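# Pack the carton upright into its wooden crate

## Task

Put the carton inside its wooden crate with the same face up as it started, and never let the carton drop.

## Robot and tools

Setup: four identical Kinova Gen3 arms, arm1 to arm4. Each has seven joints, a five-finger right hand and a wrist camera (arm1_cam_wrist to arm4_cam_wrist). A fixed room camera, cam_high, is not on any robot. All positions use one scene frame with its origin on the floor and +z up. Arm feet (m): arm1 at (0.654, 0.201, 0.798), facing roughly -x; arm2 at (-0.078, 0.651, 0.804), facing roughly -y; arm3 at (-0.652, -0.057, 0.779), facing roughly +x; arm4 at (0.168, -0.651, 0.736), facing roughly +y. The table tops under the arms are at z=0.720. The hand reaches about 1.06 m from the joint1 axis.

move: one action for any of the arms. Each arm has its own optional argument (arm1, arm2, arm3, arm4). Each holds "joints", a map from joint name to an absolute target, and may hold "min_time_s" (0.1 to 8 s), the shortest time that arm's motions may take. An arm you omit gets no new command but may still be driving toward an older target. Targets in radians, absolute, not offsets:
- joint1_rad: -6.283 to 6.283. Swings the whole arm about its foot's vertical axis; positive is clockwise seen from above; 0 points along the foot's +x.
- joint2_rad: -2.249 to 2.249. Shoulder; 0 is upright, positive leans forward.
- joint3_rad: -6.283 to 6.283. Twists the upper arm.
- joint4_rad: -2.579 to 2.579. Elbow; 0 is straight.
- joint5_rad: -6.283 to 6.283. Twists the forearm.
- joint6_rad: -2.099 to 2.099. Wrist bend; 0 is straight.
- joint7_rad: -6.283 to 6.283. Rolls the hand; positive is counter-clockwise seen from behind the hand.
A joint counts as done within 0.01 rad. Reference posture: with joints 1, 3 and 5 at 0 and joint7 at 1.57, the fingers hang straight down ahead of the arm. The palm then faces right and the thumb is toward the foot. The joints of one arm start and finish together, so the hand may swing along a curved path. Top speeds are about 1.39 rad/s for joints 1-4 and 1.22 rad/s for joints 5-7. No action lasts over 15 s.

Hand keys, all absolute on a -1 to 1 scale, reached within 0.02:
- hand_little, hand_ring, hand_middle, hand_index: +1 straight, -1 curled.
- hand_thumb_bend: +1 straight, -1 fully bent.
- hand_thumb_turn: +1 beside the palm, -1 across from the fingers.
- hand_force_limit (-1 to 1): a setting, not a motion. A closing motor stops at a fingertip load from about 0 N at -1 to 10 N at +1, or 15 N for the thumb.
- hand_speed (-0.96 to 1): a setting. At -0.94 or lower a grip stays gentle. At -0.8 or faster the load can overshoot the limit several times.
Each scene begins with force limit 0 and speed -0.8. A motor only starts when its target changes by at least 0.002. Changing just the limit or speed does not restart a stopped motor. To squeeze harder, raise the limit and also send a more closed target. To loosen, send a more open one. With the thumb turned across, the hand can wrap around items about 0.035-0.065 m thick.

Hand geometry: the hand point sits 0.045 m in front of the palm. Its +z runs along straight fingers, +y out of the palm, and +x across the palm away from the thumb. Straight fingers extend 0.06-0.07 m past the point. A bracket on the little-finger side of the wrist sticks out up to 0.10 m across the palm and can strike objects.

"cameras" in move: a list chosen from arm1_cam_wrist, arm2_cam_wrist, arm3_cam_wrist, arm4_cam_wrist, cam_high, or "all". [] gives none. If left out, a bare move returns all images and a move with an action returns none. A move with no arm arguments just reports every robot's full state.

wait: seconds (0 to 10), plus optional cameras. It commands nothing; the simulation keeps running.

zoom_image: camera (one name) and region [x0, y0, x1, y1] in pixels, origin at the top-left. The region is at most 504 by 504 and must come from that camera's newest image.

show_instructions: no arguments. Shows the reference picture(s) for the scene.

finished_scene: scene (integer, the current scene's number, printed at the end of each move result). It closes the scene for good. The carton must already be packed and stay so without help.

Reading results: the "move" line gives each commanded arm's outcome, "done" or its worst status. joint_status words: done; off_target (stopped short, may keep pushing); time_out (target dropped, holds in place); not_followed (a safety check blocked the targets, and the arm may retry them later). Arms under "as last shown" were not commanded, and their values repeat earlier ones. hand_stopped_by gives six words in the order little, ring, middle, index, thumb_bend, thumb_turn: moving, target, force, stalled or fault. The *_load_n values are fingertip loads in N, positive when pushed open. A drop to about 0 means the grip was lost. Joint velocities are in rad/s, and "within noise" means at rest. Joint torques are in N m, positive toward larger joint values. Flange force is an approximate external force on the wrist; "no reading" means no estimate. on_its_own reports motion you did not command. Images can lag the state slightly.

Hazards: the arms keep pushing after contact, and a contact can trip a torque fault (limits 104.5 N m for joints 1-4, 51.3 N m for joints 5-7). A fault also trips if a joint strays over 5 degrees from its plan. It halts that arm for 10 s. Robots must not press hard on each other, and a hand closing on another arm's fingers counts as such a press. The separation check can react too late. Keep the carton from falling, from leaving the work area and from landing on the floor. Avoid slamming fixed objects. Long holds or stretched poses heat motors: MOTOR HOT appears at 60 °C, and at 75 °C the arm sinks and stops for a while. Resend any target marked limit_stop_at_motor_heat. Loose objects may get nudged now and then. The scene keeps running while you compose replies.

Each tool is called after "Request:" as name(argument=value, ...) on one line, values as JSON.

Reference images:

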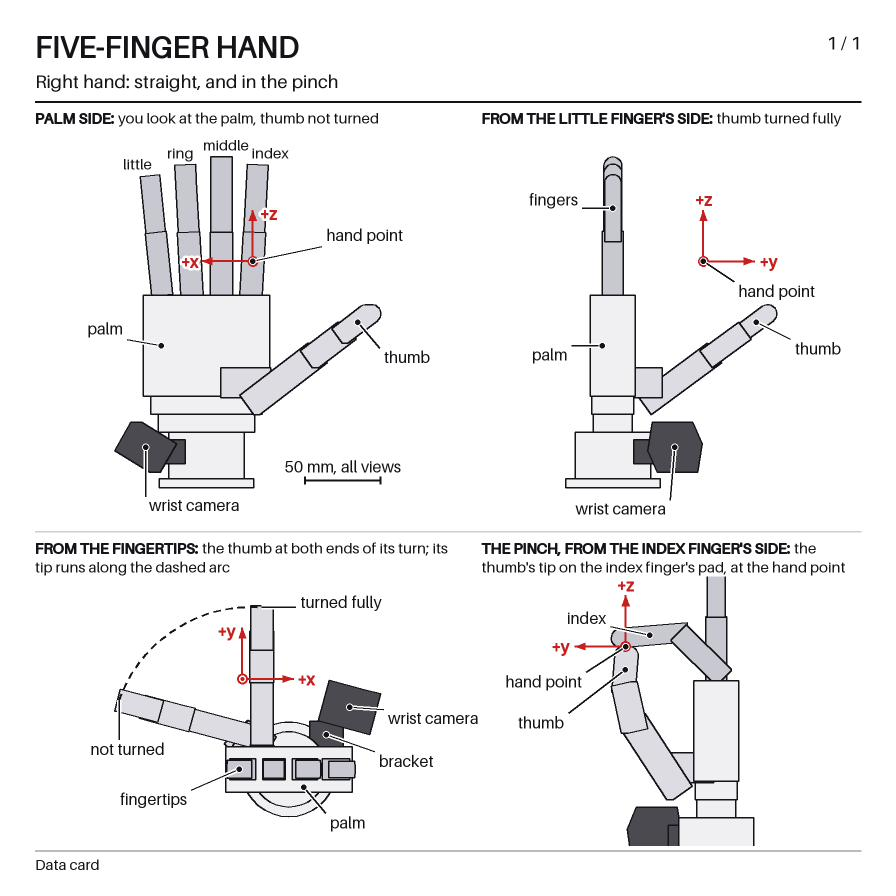

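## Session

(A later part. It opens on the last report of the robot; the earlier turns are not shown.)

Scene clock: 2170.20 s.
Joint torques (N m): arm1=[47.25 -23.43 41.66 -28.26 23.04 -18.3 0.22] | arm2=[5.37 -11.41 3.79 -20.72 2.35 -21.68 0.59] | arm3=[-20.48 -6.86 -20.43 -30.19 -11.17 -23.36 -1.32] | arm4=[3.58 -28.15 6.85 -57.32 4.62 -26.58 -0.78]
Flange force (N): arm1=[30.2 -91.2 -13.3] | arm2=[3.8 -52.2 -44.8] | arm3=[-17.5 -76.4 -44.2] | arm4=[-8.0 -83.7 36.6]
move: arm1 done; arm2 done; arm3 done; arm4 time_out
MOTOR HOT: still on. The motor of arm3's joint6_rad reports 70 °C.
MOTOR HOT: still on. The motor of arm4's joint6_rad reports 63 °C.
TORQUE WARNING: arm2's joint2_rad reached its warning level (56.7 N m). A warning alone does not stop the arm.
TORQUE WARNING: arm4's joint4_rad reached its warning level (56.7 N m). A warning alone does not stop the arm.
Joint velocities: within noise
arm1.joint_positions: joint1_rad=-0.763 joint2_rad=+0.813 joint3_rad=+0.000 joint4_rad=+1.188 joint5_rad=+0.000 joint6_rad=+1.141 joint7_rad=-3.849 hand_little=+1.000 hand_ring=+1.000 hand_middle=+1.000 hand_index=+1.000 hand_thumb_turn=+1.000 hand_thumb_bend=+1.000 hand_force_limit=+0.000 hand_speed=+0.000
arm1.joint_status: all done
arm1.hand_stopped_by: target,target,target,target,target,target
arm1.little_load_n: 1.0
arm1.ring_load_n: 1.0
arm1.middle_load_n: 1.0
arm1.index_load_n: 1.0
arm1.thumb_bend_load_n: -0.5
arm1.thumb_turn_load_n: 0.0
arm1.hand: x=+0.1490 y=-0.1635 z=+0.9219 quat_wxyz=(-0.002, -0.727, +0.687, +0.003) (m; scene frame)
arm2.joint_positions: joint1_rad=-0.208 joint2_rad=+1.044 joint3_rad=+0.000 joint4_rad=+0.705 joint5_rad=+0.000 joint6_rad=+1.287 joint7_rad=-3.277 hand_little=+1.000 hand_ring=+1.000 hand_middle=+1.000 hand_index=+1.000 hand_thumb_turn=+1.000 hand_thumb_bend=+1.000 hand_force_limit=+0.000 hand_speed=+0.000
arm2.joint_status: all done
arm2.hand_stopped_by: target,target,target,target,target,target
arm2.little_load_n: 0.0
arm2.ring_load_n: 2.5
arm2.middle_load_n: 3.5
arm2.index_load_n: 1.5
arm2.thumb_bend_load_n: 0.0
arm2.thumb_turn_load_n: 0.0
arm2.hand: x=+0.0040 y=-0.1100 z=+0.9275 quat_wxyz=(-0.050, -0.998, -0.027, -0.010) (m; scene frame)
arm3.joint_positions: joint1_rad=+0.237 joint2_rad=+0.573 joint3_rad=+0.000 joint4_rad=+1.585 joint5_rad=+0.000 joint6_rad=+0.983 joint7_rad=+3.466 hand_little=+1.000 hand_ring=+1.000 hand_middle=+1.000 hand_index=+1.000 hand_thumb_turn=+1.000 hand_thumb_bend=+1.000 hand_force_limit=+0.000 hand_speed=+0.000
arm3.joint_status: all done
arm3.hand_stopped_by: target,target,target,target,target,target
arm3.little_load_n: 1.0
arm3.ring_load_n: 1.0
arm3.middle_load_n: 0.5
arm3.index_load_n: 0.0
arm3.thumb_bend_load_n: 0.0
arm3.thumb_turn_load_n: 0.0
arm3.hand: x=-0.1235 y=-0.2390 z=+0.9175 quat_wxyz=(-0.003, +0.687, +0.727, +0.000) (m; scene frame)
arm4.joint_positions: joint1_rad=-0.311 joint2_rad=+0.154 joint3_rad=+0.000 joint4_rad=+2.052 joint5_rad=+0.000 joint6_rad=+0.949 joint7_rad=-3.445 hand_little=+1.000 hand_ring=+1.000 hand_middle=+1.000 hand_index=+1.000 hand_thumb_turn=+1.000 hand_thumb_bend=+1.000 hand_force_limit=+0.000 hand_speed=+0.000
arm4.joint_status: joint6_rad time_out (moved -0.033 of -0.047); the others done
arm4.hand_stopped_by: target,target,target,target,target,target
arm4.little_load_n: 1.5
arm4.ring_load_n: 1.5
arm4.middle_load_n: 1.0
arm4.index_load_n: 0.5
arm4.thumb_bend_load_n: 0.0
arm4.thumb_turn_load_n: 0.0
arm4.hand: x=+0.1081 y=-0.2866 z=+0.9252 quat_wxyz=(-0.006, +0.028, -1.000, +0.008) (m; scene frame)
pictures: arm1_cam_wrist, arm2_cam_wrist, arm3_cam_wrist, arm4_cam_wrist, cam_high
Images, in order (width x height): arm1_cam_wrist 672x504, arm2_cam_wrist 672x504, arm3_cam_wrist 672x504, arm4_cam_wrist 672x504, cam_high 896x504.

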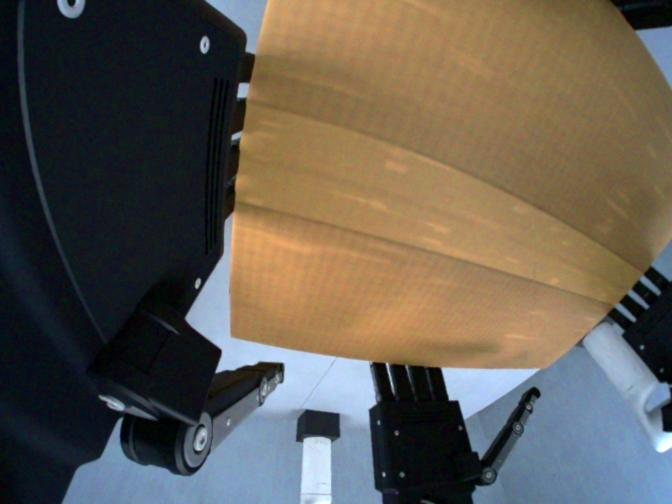

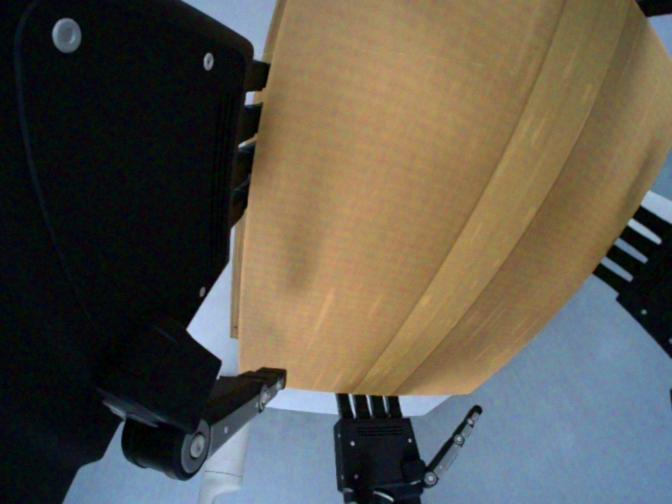

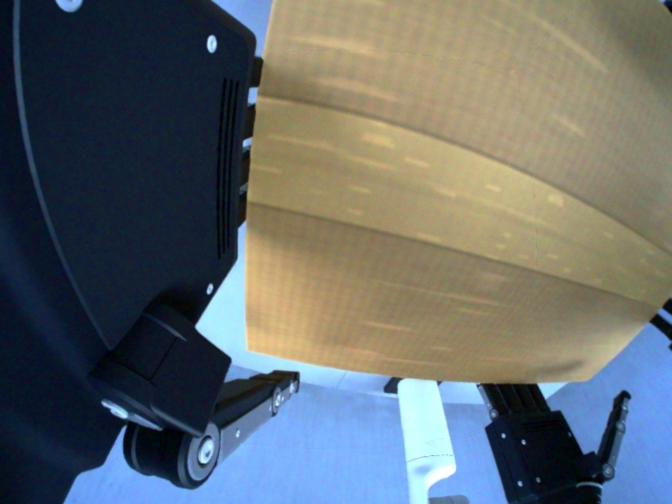

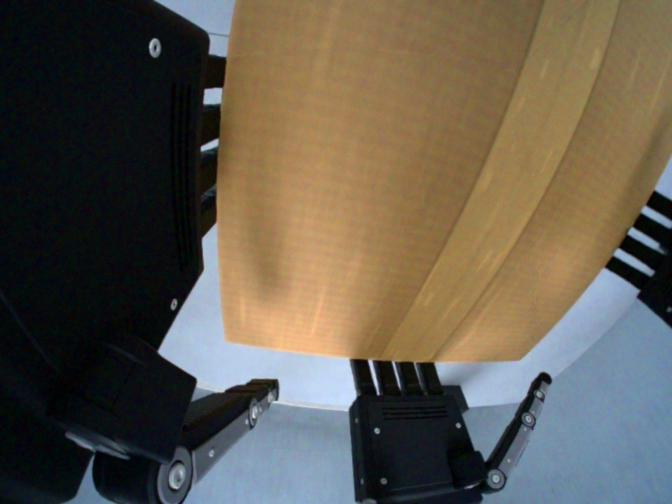

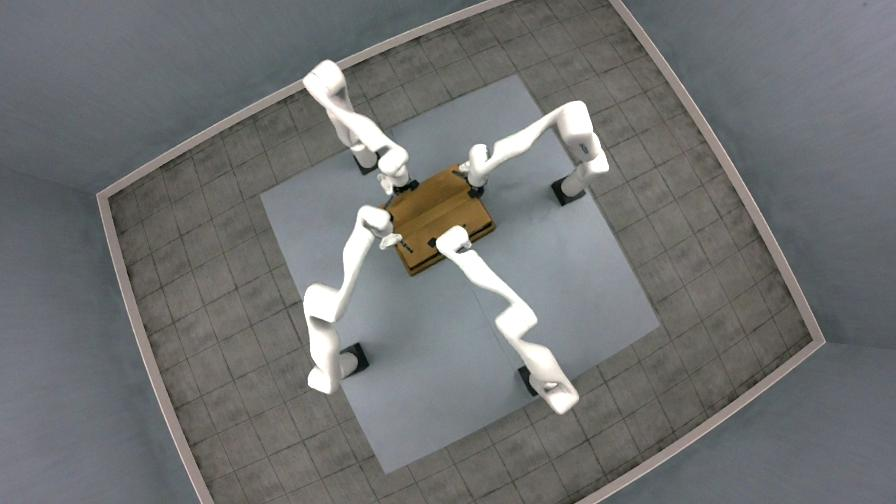

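Request:
move(arm1={"joints":{"joint1_rad":-0.77647,"joint2_rad":0.78518,"joint4_rad":1.22445,"joint6_rad":1.13196,"joint7_rad":-3.86221},"min_time_s":2.5}, arm2={"joints":{"joint1_rad":-0.21044,"joint2_rad":0.99929,"joint4_rad":0.78360,"joint6_rad":1.25398,"joint7_rad":-3.27926},"min_time_s":2.5}, arm3={"joints":{"joint1_rad":0.24466,"joint2_rad":0.54274,"joint4_rad":1.61807,"joint6_rad":0.98078,"joint7_rad":3.47411},"min_time_s":2.5}, arm4={"joints":{"joint1_rad":-0.32268,"joint2_rad":0.11934,"joint4_rad":2.07168,"joint6_rad":0.95057,"joint7_rad":-3.45659},"min_time_s":2.5}, cameras=["arm1_cam_wrist","arm2_cam_wrist","arm3_cam_wrist","arm4_cam_wrist"])

Scene clock: 2209.60 s.
Joint torques (N m): arm1=[2.58 -19.3 0.82 -6.59 -0.03 0.19 0.03] | arm2=[1.97 -23.92 0.92 -7.92 -0.34 -0.34 0.15] | arm3=[-0.13 -16.24 -1.62 -6.63 0.18 -0.14 0.1] | arm4=[-1.21 -7.16 0.58 -6.43 -0.03 -0.34 -0.09]
Flange force (N): arm1=[3.1 -3.0 -1.6] | arm2=[3.6 0.4 -1.1] | arm3=[0.0 0.0 -1.1] | arm4=[-3.2 -2.5 -3.6]
move: arm1 done; arm2 done; arm3 done; arm4 done
MOTOR HOT: the motor of arm2's joint6_rad reports 60 °C; the controller stops that arm at 75 °C. To cool a motor, set the load down, stop pushing, or move to a pose that needs little force.
MOTOR HOT: still on. The motor of arm3's joint6_rad reports 73 °C.
MOTOR HOT: still on. The motor of arm4's joint6_rad reports 66 °C.
Joint velocities: within noise
arm1.joint_positions: joint1_rad=-0.776 joint2_rad=+0.785 joint3_rad=+0.000 joint4_rad=+1.224 joint5_rad=+0.000 joint6_rad=+1.132 joint7_rad=-3.862 hand_little=+1.000 hand_ring=+1.000 hand_middle=+1.000 hand_index=+1.000 hand_thumb_turn=+1.000 hand_thumb_bend=+1.000 hand_force_limit=+0.000 hand_speed=+0.000
arm1.joint_status: all done
arm1.hand_stopped_by: target,target,target,target,target,target
arm1.little_load_n: 0.0
arm1.ring_load_n: 0.0
arm1.middle_load_n: 0.0
arm1.index_load_n: 0.0
arm1.thumb_bend_load_n: 0.0
arm1.thumb_turn_load_n: 0.0
arm1.hand: x=+0.1610 y=-0.1629 z=+0.9276 quat_wxyz=(-0.002, -0.727, +0.687, +0.003) (m; scene frame)
arm2.joint_positions: joint1_rad=-0.210 joint2_rad=+0.999 joint3_rad=+0.000 joint4_rad=+0.784 joint5_rad=+0.000 joint6_rad=+1.254 joint7_rad=-3.279 hand_little=+1.000 hand_ring=+1.000 hand_middle=+1.000 hand_index=+1.000 hand_thumb_turn=+1.000 hand_thumb_bend=+1.000 hand_force_limit=+0.000 hand_speed=+0.000
arm2.joint_status: all done
arm2.hand_stopped_by: target,target,target,target,target,target
arm2.little_load_n: 0.0
arm2.ring_load_n: 0.0
arm2.middle_load_n: 0.0
arm2.index_load_n: 0.0
arm2.thumb_bend_load_n: 0.0
arm2.thumb_turn_load_n: 0.0
arm2.hand: x=+0.0033 y=-0.0980 z=+0.9336 quat_wxyz=(-0.050, -0.998, -0.027, -0.010) (m; scene frame)
arm3.joint_positions: joint1_rad=+0.245 joint2_rad=+0.543 joint3_rad=+0.000 joint4_rad=+1.618 joint5_rad=+0.000 joint6_rad=+0.981 joint7_rad=+3.474 hand_little=+1.000 hand_ring=+1.000 hand_middle=+1.000 hand_index=+1.000 hand_thumb_turn=+1.000 hand_thumb_bend=+1.000 hand_force_limit=+0.000 hand_speed=+0.000
arm3.joint_status: all done
arm3.hand_stopped_by: target,target,target,target,target,target
arm3.little_load_n: 0.0
arm3.ring_load_n: 0.0
arm3.middle_load_n: 0.0
arm3.index_load_n: 0.0
arm3.thumb_bend_load_n: 0.0
arm3.thumb_turn_load_n: 0.0
arm3.hand: x=-0.1355 y=-0.2396 z=+0.9238 quat_wxyz=(-0.003, +0.687, +0.727, +0.000) (m; scene frame)
arm4.joint_positions: joint1_rad=-0.323 joint2_rad=+0.119 joint3_rad=+0.000 joint4_rad=+2.072 joint5_rad=+0.000 joint6_rad=+0.951 joint7_rad=-3.457 hand_little=+1.000 hand_ring=+1.000 hand_middle=+1.000 hand_index=+1.000 hand_thumb_turn=+1.000 hand_thumb_bend=+1.000 hand_force_limit=+0.000 hand_speed=+0.000
arm4.joint_status: all done
arm4.hand_stopped_by: target,target,target,target,target,target
arm4.little_load_n: 0.0
arm4.ring_load_n: 0.0
arm4.middle_load_n: 0.0
arm4.index_load_n: 0.0
arm4.thumb_bend_load_n: 0.0
arm4.thumb_turn_load_n: 0.0
arm4.hand: x=+0.1070 y=-0.2942 z=+0.9319 quat_wxyz=(-0.003, +0.028, -1.000, +0.002) (m; scene frame)
pictures: arm1_cam_wrist, arm2_cam_wrist, arm3_cam_wrist, arm4_cam_wrist
Images, in order (width x height): arm1_cam_wrist 672x504, arm2_cam_wrist 672x504, arm3_cam_wrist 672x504, arm4_cam_wrist 672x504.

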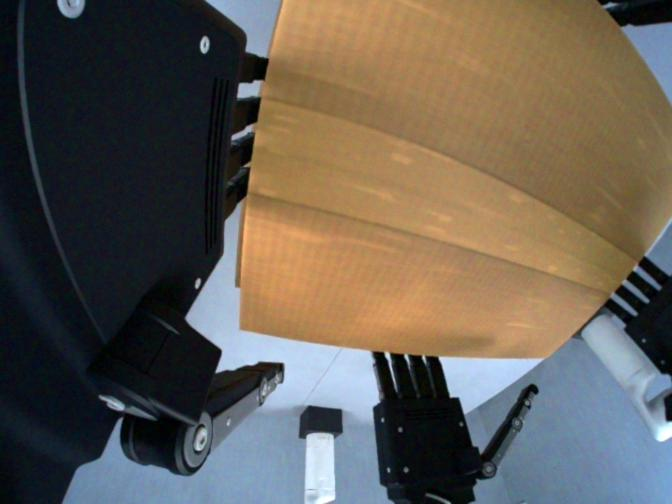

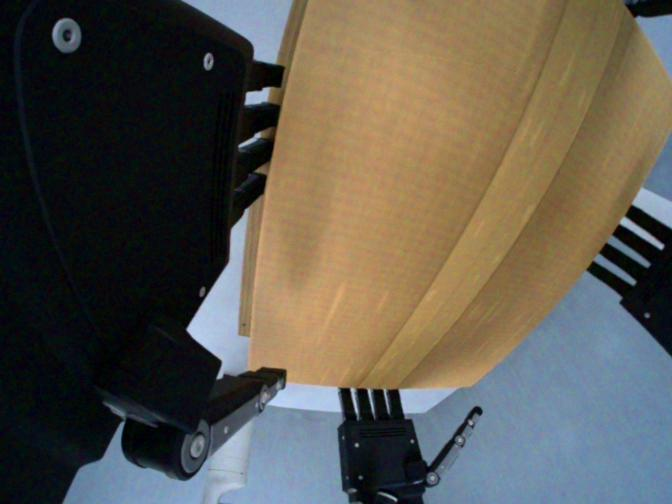

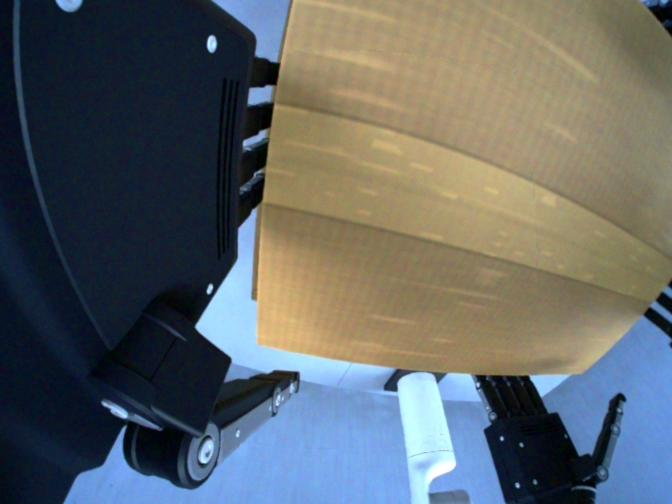

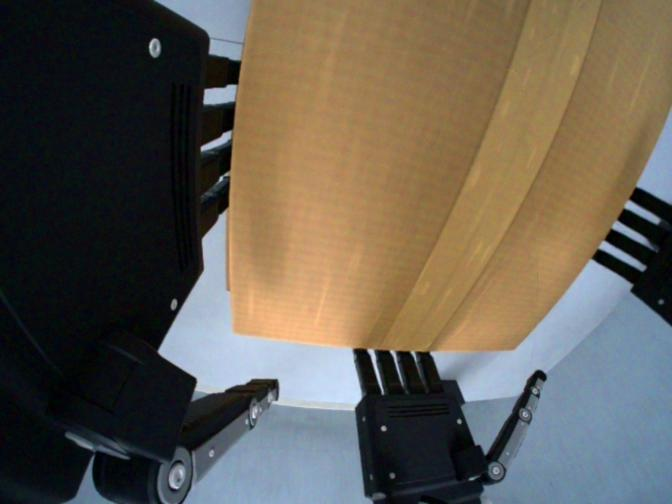

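Released cleanly, with loads at zero. The hands now back away further and rise.

Request:
move(arm1={"joints":{"joint1_rad":-0.80353,"joint2_rad":0.74054,"joint4_rad":1.29955,"joint6_rad":1.10150,"joint7_rad":-3.88927},"min_time_s":1.5}, arm2={"joints":{"joint1_rad":-0.21527,"joint2_rad":0.92617,"joint4_rad":0.92614,"joint6_rad":1.18456,"joint7_rad":-3.28409},"min_time_s":1.5}, arm3={"joints":{"joint1_rad":0.26082,"joint2_rad":0.49597,"joint4_rad":1.68804,"joint6_rad":0.95758,"joint7_rad":3.49027},"min_time_s":1.5}, arm4={"joints":{"joint1_rad":-0.34821,"joint2_rad":0.06246,"joint4_rad":2.12101,"joint6_rad":0.95812,"joint7_rad":-3.48212},"min_time_s":1.5}, cameras=[])

Request:
move(arm1={"joints":{"joint1_rad":-0.80353,"joint2_rad":0.63836,"joint4_rad":0.99871,"joint6_rad":1.50452,"joint7_rad":-3.88927},"min_time_s":2}, arm2={"joints":{"joint1_rad":-0.21527,"joint2_rad":0.89448,"joint4_rad":0.51325,"joint6_rad":1.62914,"joint7_rad":-3.28409},"min_time_s":2}, arm3={"joints":{"joint1_rad":0.26082,"joint2_rad":0.35883,"joint4_rad":1.38948,"joint6_rad":1.39328,"joint7_rad":3.49027},"min_time_s":2}, arm4={"joints":{"joint1_rad":-0.34821,"joint2_rad":-0.06867,"joint4_rad":1.75292,"joint6_rad":1.45734,"joint7_rad":-3.48212},"min_time_s":2}, cameras=["arm1_cam_wrist","arm2_cam_wrist","arm3_cam_wrist","arm4_cam_wrist","cam_high"])

Scene clock: 2220.10 s.
Joint torques (N m): arm1=[2.55 -18.63 0.78 -6.49 -0.03 0.19 0.04] | arm2=[1.98 -23.03 0.89 -7.77 -0.35 -0.32 0.13] | arm3=[-0.15 -15.35 -1.65 -6.52 0.18 -0.16 0.1] | arm4=[-1.18 -6.17 0.58 -6.39 -0.06 -0.34 -0.15]
Flange force (N): arm1=[3.1 -3.1 -1.6] | arm2=[3.7 0.3 -1.0] | arm3=[-0.1 -0.1 -1.2] | arm4=[-3.1 -2.4 -3.8]
move: arm1 done; arm2 done; arm3 done; arm4 done
MOTOR HOT: still on. The motor of arm2's joint6_rad reports 58 °C.
MOTOR HOT: still on. The motor of arm3's joint6_rad reports 70 °C.
MOTOR HOT: still on. The motor of arm4's joint6_rad reports 63 °C.
Joint velocities: within noise
arm1.joint_positions: joint1_rad=-0.804 joint2_rad=+0.741 joint3_rad=+0.000 joint4_rad=+1.300 joint5_rad=+0.000 joint6_rad=+1.102 joint7_rad=-3.889 hand_little=+1.000 hand_ring=+1.000 hand_middle=+1.000 hand_index=+1.000 hand_thumb_turn=+1.000 hand_thumb_bend=+1.000 hand_force_limit=+0.000 hand_speed=+0.000
arm1.joint_status: all done
arm1.hand_stopped_by: target,target,target,target,target,target
arm1.little_load_n: -0.5
arm1.ring_load_n: 0.0
arm1.middle_load_n: 0.0
arm1.index_load_n: 0.0
arm1.thumb_bend_load_n: 0.0
arm1.thumb_turn_load_n: 0.0
arm1.hand: x=+0.1841 y=-0.1617 z=+0.9318 quat_wxyz=(-0.002, -0.727, +0.687, +0.003) (m; scene frame)
arm2.joint_positions: joint1_rad=-0.215 joint2_rad=+0.926 joint3_rad=+0.000 joint4_rad=+0.926 joint5_rad=+0.000 joint6_rad=+1.185 joint7_rad=-3.284 hand_little=+1.000 hand_ring=+1.000 hand_middle=+1.000 hand_index=+1.000 hand_thumb_turn=+1.000 hand_thumb_bend=+1.000 hand_force_limit=+0.000 hand_speed=+0.000
arm2.joint_status: all done
arm2.hand_stopped_by: target,target,target,target,target,target
arm2.little_load_n: 0.0
arm2.ring_load_n: 0.0
arm2.middle_load_n: 0.0
arm2.index_load_n: 0.0
arm2.thumb_bend_load_n: 0.0
arm2.thumb_turn_load_n: 0.0
arm2.hand: x=+0.0021 y=-0.0750 z=+0.9378 quat_wxyz=(-0.050, -0.998, -0.027, -0.010) (m; scene frame)
arm3.joint_positions: joint1_rad=+0.261 joint2_rad=+0.496 joint3_rad=+0.000 joint4_rad=+1.688 joint5_rad=+0.000 joint6_rad=+0.958 joint7_rad=+3.490 hand_little=+1.000 hand_ring=+1.000 hand_middle=+1.000 hand_index=+1.000 hand_thumb_turn=+1.000 hand_thumb_bend=+1.000 hand_force_limit=+0.000 hand_speed=+0.000
arm3.joint_status: all done
arm3.hand_stopped_by: target,target,target,target,target,target
arm3.little_load_n: 0.0
arm3.ring_load_n: 0.0
arm3.middle_load_n: 0.0
arm3.index_load_n: 0.0
arm3.thumb_bend_load_n: -0.5
arm3.thumb_turn_load_n: 0.0
arm3.hand: x=-0.1584 y=-0.2408 z=+0.9277 quat_wxyz=(-0.003, +0.687, +0.727, +0.000) (m; scene frame)
arm4.joint_positions: joint1_rad=-0.348 joint2_rad=+0.062 joint3_rad=+0.000 joint4_rad=+2.121 joint5_rad=+0.000 joint6_rad=+0.958 joint7_rad=-3.482 hand_little=+1.000 hand_ring=+1.000 hand_middle=+1.000 hand_index=+1.000 hand_thumb_turn=+1.000 hand_thumb_bend=+1.000 hand_force_limit=+0.000 hand_speed=+0.000
arm4.joint_status: all done
arm4.hand_stopped_by: target,target,target,target,target,target
arm4.little_load_n: 0.0
arm4.ring_load_n: 0.0
arm4.middle_load_n: 0.0
arm4.index_load_n: 0.0
arm4.thumb_bend_load_n: -0.5
arm4.thumb_turn_load_n: 0.0
arm4.hand: x=+0.1081 y=-0.3172 z=+0.9360 quat_wxyz=(-0.003, +0.028, -1.000, +0.002) (m; scene frame)
pictures: none
No camera images: "cameras" was empty.

Scene clock: 2222.43 s.
Joint torques (N m): arm1=[2.55 -18.03 0.74 -7.31 -0.04 0.21 0.07] | arm2=[1.97 -22.91 0.85 -8.02 -0.35 -0.34 0.12] | arm3=[-0.13 -14.33 -1.72 -7.92 0.19 -0.13 0.09] | arm4=[-1.23 -5.09 0.52 -7.9 -0.05 -0.32 -0.07]
Flange force (N): arm1=[3.1 -3.2 -1.4] | arm2=no reading | arm3=[-0.4 -0.7 -0.8] | arm4=[-2.3 -3.4 -1.4]
move: arm1 done; arm2 done; arm3 done; arm4 done
MOTOR HOT: still on. The motor of arm2's joint6_rad reports 58 °C.
MOTOR HOT: still on. The motor of arm3's joint6_rad reports 70 °C.
MOTOR HOT: still on. The motor of arm4's joint6_rad reports 63 °C.
Joint velocities: within noise
arm1.joint_positions: joint1_rad=-0.804 joint2_rad=+0.638 joint3_rad=+0.000 joint4_rad=+0.999 joint5_rad=+0.000 joint6_rad=+1.504 joint7_rad=-3.889 hand_little=+1.000 hand_ring=+1.000 hand_middle=+1.000 hand_index=+1.000 hand_thumb_turn=+1.000 hand_thumb_bend=+1.000 hand_force_limit=+0.000 hand_speed=+0.000
arm1.joint_status: all done
arm1.hand_stopped_by: target,target,target,target,target,target
arm1.little_load_n: 0.0
arm1.ring_load_n: 0.0
arm1.middle_load_n: 0.0
arm1.index_load_n: 0.0
arm1.thumb_bend_load_n: -0.5
arm1.thumb_turn_load_n: 0.0
arm1.hand: x=+0.1849 y=-0.1619 z=+1.0805 quat_wxyz=(-0.002, -0.727, +0.687, +0.003) (m; scene frame)
arm2.joint_positions: joint1_rad=-0.215 joint2_rad=+0.894 joint3_rad=+0.000 joint4_rad=+0.513 joint5_rad=+0.000 joint6_rad=+1.629 joint7_rad=-3.284 hand_little=+1.000 hand_ring=+1.000 hand_middle=+1.000 hand_index=+1.000 hand_thumb_turn=+1.000 hand_thumb_bend=+1.000 hand_force_limit=+0.000 hand_speed=+0.000
arm2.joint_status: all done
arm2.hand_stopped_by: target,target,target,target,target,target
arm2.little_load_n: 0.0
arm2.ring_load_n: 0.0
arm2.middle_load_n: 0.0
arm2.index_load_n: 0.0
arm2.thumb_bend_load_n: 0.0
arm2.thumb_turn_load_n: 0.0
arm2.hand: x=+0.0018 y=-0.0756 z=+1.0866 quat_wxyz=(-0.050, -0.998, -0.027, -0.010) (m; scene frame)
arm3.joint_positions: joint1_rad=+0.261 joint2_rad=+0.359 joint3_rad=+0.000 joint4_rad=+1.389 joint5_rad=+0.000 joint6_rad=+1.393 joint7_rad=+3.490 hand_little=+1.000 hand_ring=+1.000 hand_middle=+1.000 hand_index=+1.000 hand_thumb_turn=+1.000 hand_thumb_bend=+1.000 hand_force_limit=+0.000 hand_speed=+0.000
arm3.joint_status: all done
arm3.hand_stopped_by: target,target,target,target,target,target
arm3.little_load_n: 0.0
arm3.ring_load_n: 0.0
arm3.middle_load_n: 0.0
arm3.index_load_n: 0.0
arm3.thumb_bend_load_n: 0.0
arm3.thumb_turn_load_n: 0.0
arm3.hand: x=-0.1578 y=-0.2415 z=+1.0770 quat_wxyz=(-0.003, +0.687, +0.727, +0.000) (m; scene frame)
arm4.joint_positions: joint1_rad=-0.348 joint2_rad=-0.069 joint3_rad=+0.000 joint4_rad=+1.753 joint5_rad=+0.000 joint6_rad=+1.457 joint7_rad=-3.482 hand_little=+1.000 hand_ring=+1.000 hand_middle=+1.000 hand_index=+1.000 hand_thumb_turn=+1.000 hand_thumb_bend=+1.000 hand_force_limit=+0.000 hand_speed=+0.000
arm4.joint_status: all done
arm4.hand_stopped_by: target,target,target,target,target,target
arm4.little_load_n: 0.0
arm4.ring_load_n: 0.0
arm4.middle_load_n: 0.0
arm4.index_load_n: 0.0
arm4.thumb_bend_load_n: 0.0
arm4.thumb_turn_load_n: 0.0
arm4.hand: x=+0.1072 y=-0.3168 z=+1.0810 quat_wxyz=(-0.003, +0.028, -1.000, +0.002) (m; scene frame)
pictures: arm1_cam_wrist, arm2_cam_wrist, arm3_cam_wrist, arm4_cam_wrist, cam_high
Images, in order (width x height): arm1_cam_wrist 672x504, arm2_cam_wrist 672x504, arm3_cam_wrist 672x504, arm4_cam_wrist 672x504, cam_high 896x504.

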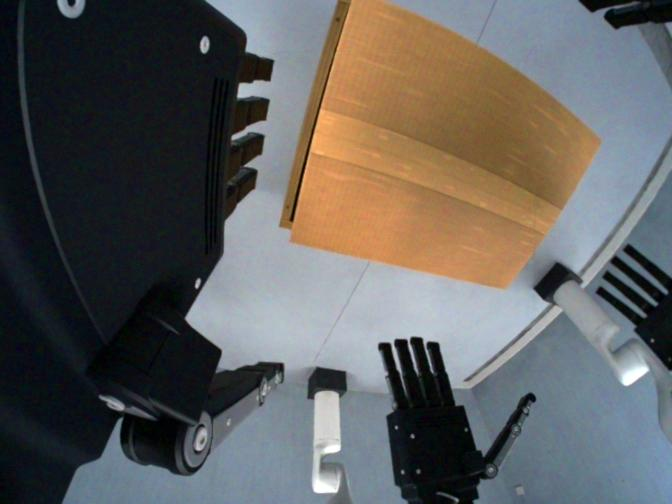

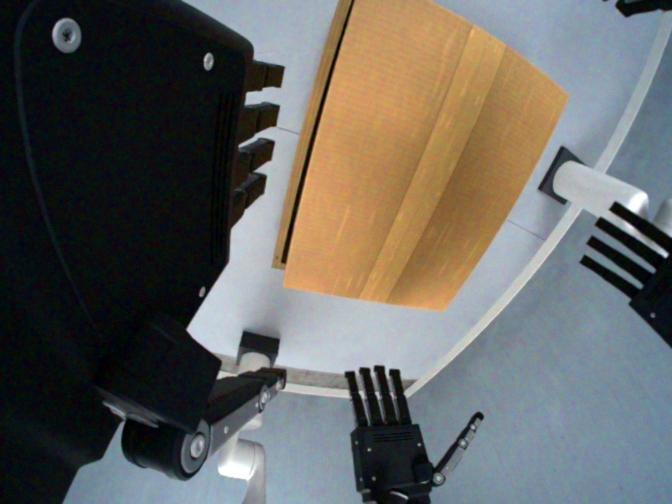

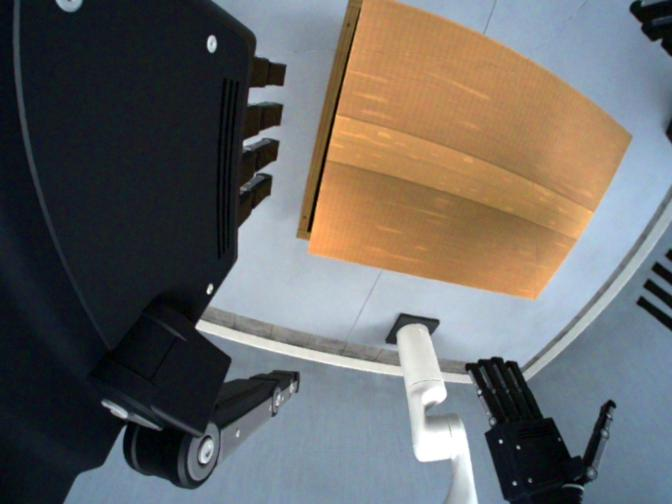

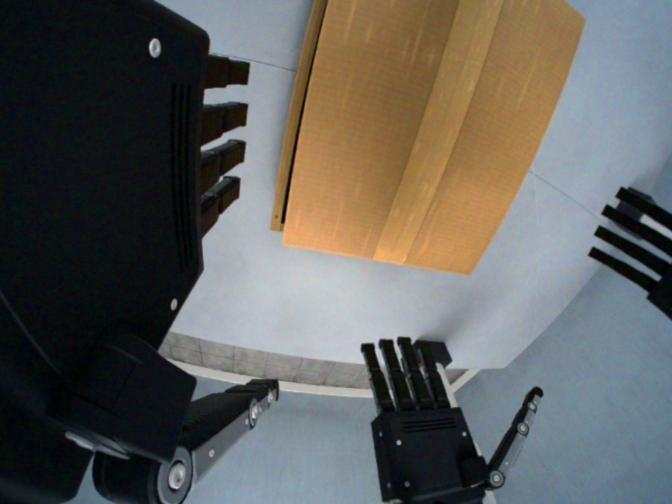

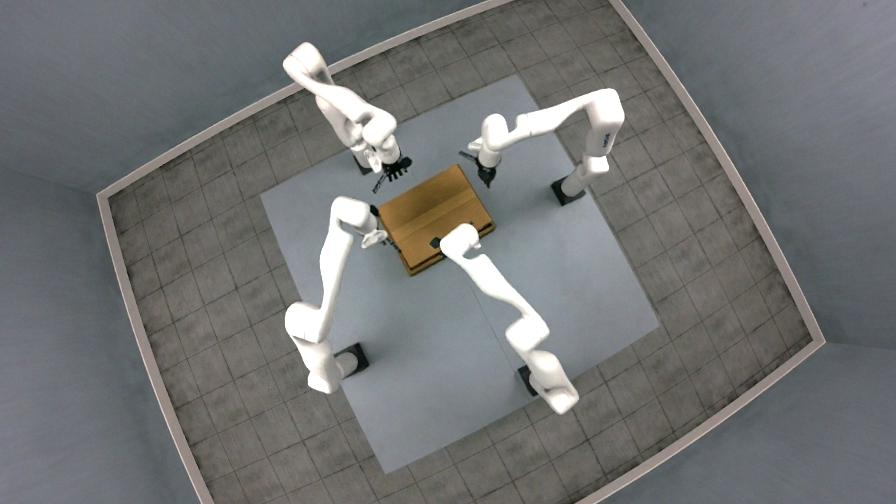

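Request:
finished_scene(scene=1)

The scene is finished: the task was done.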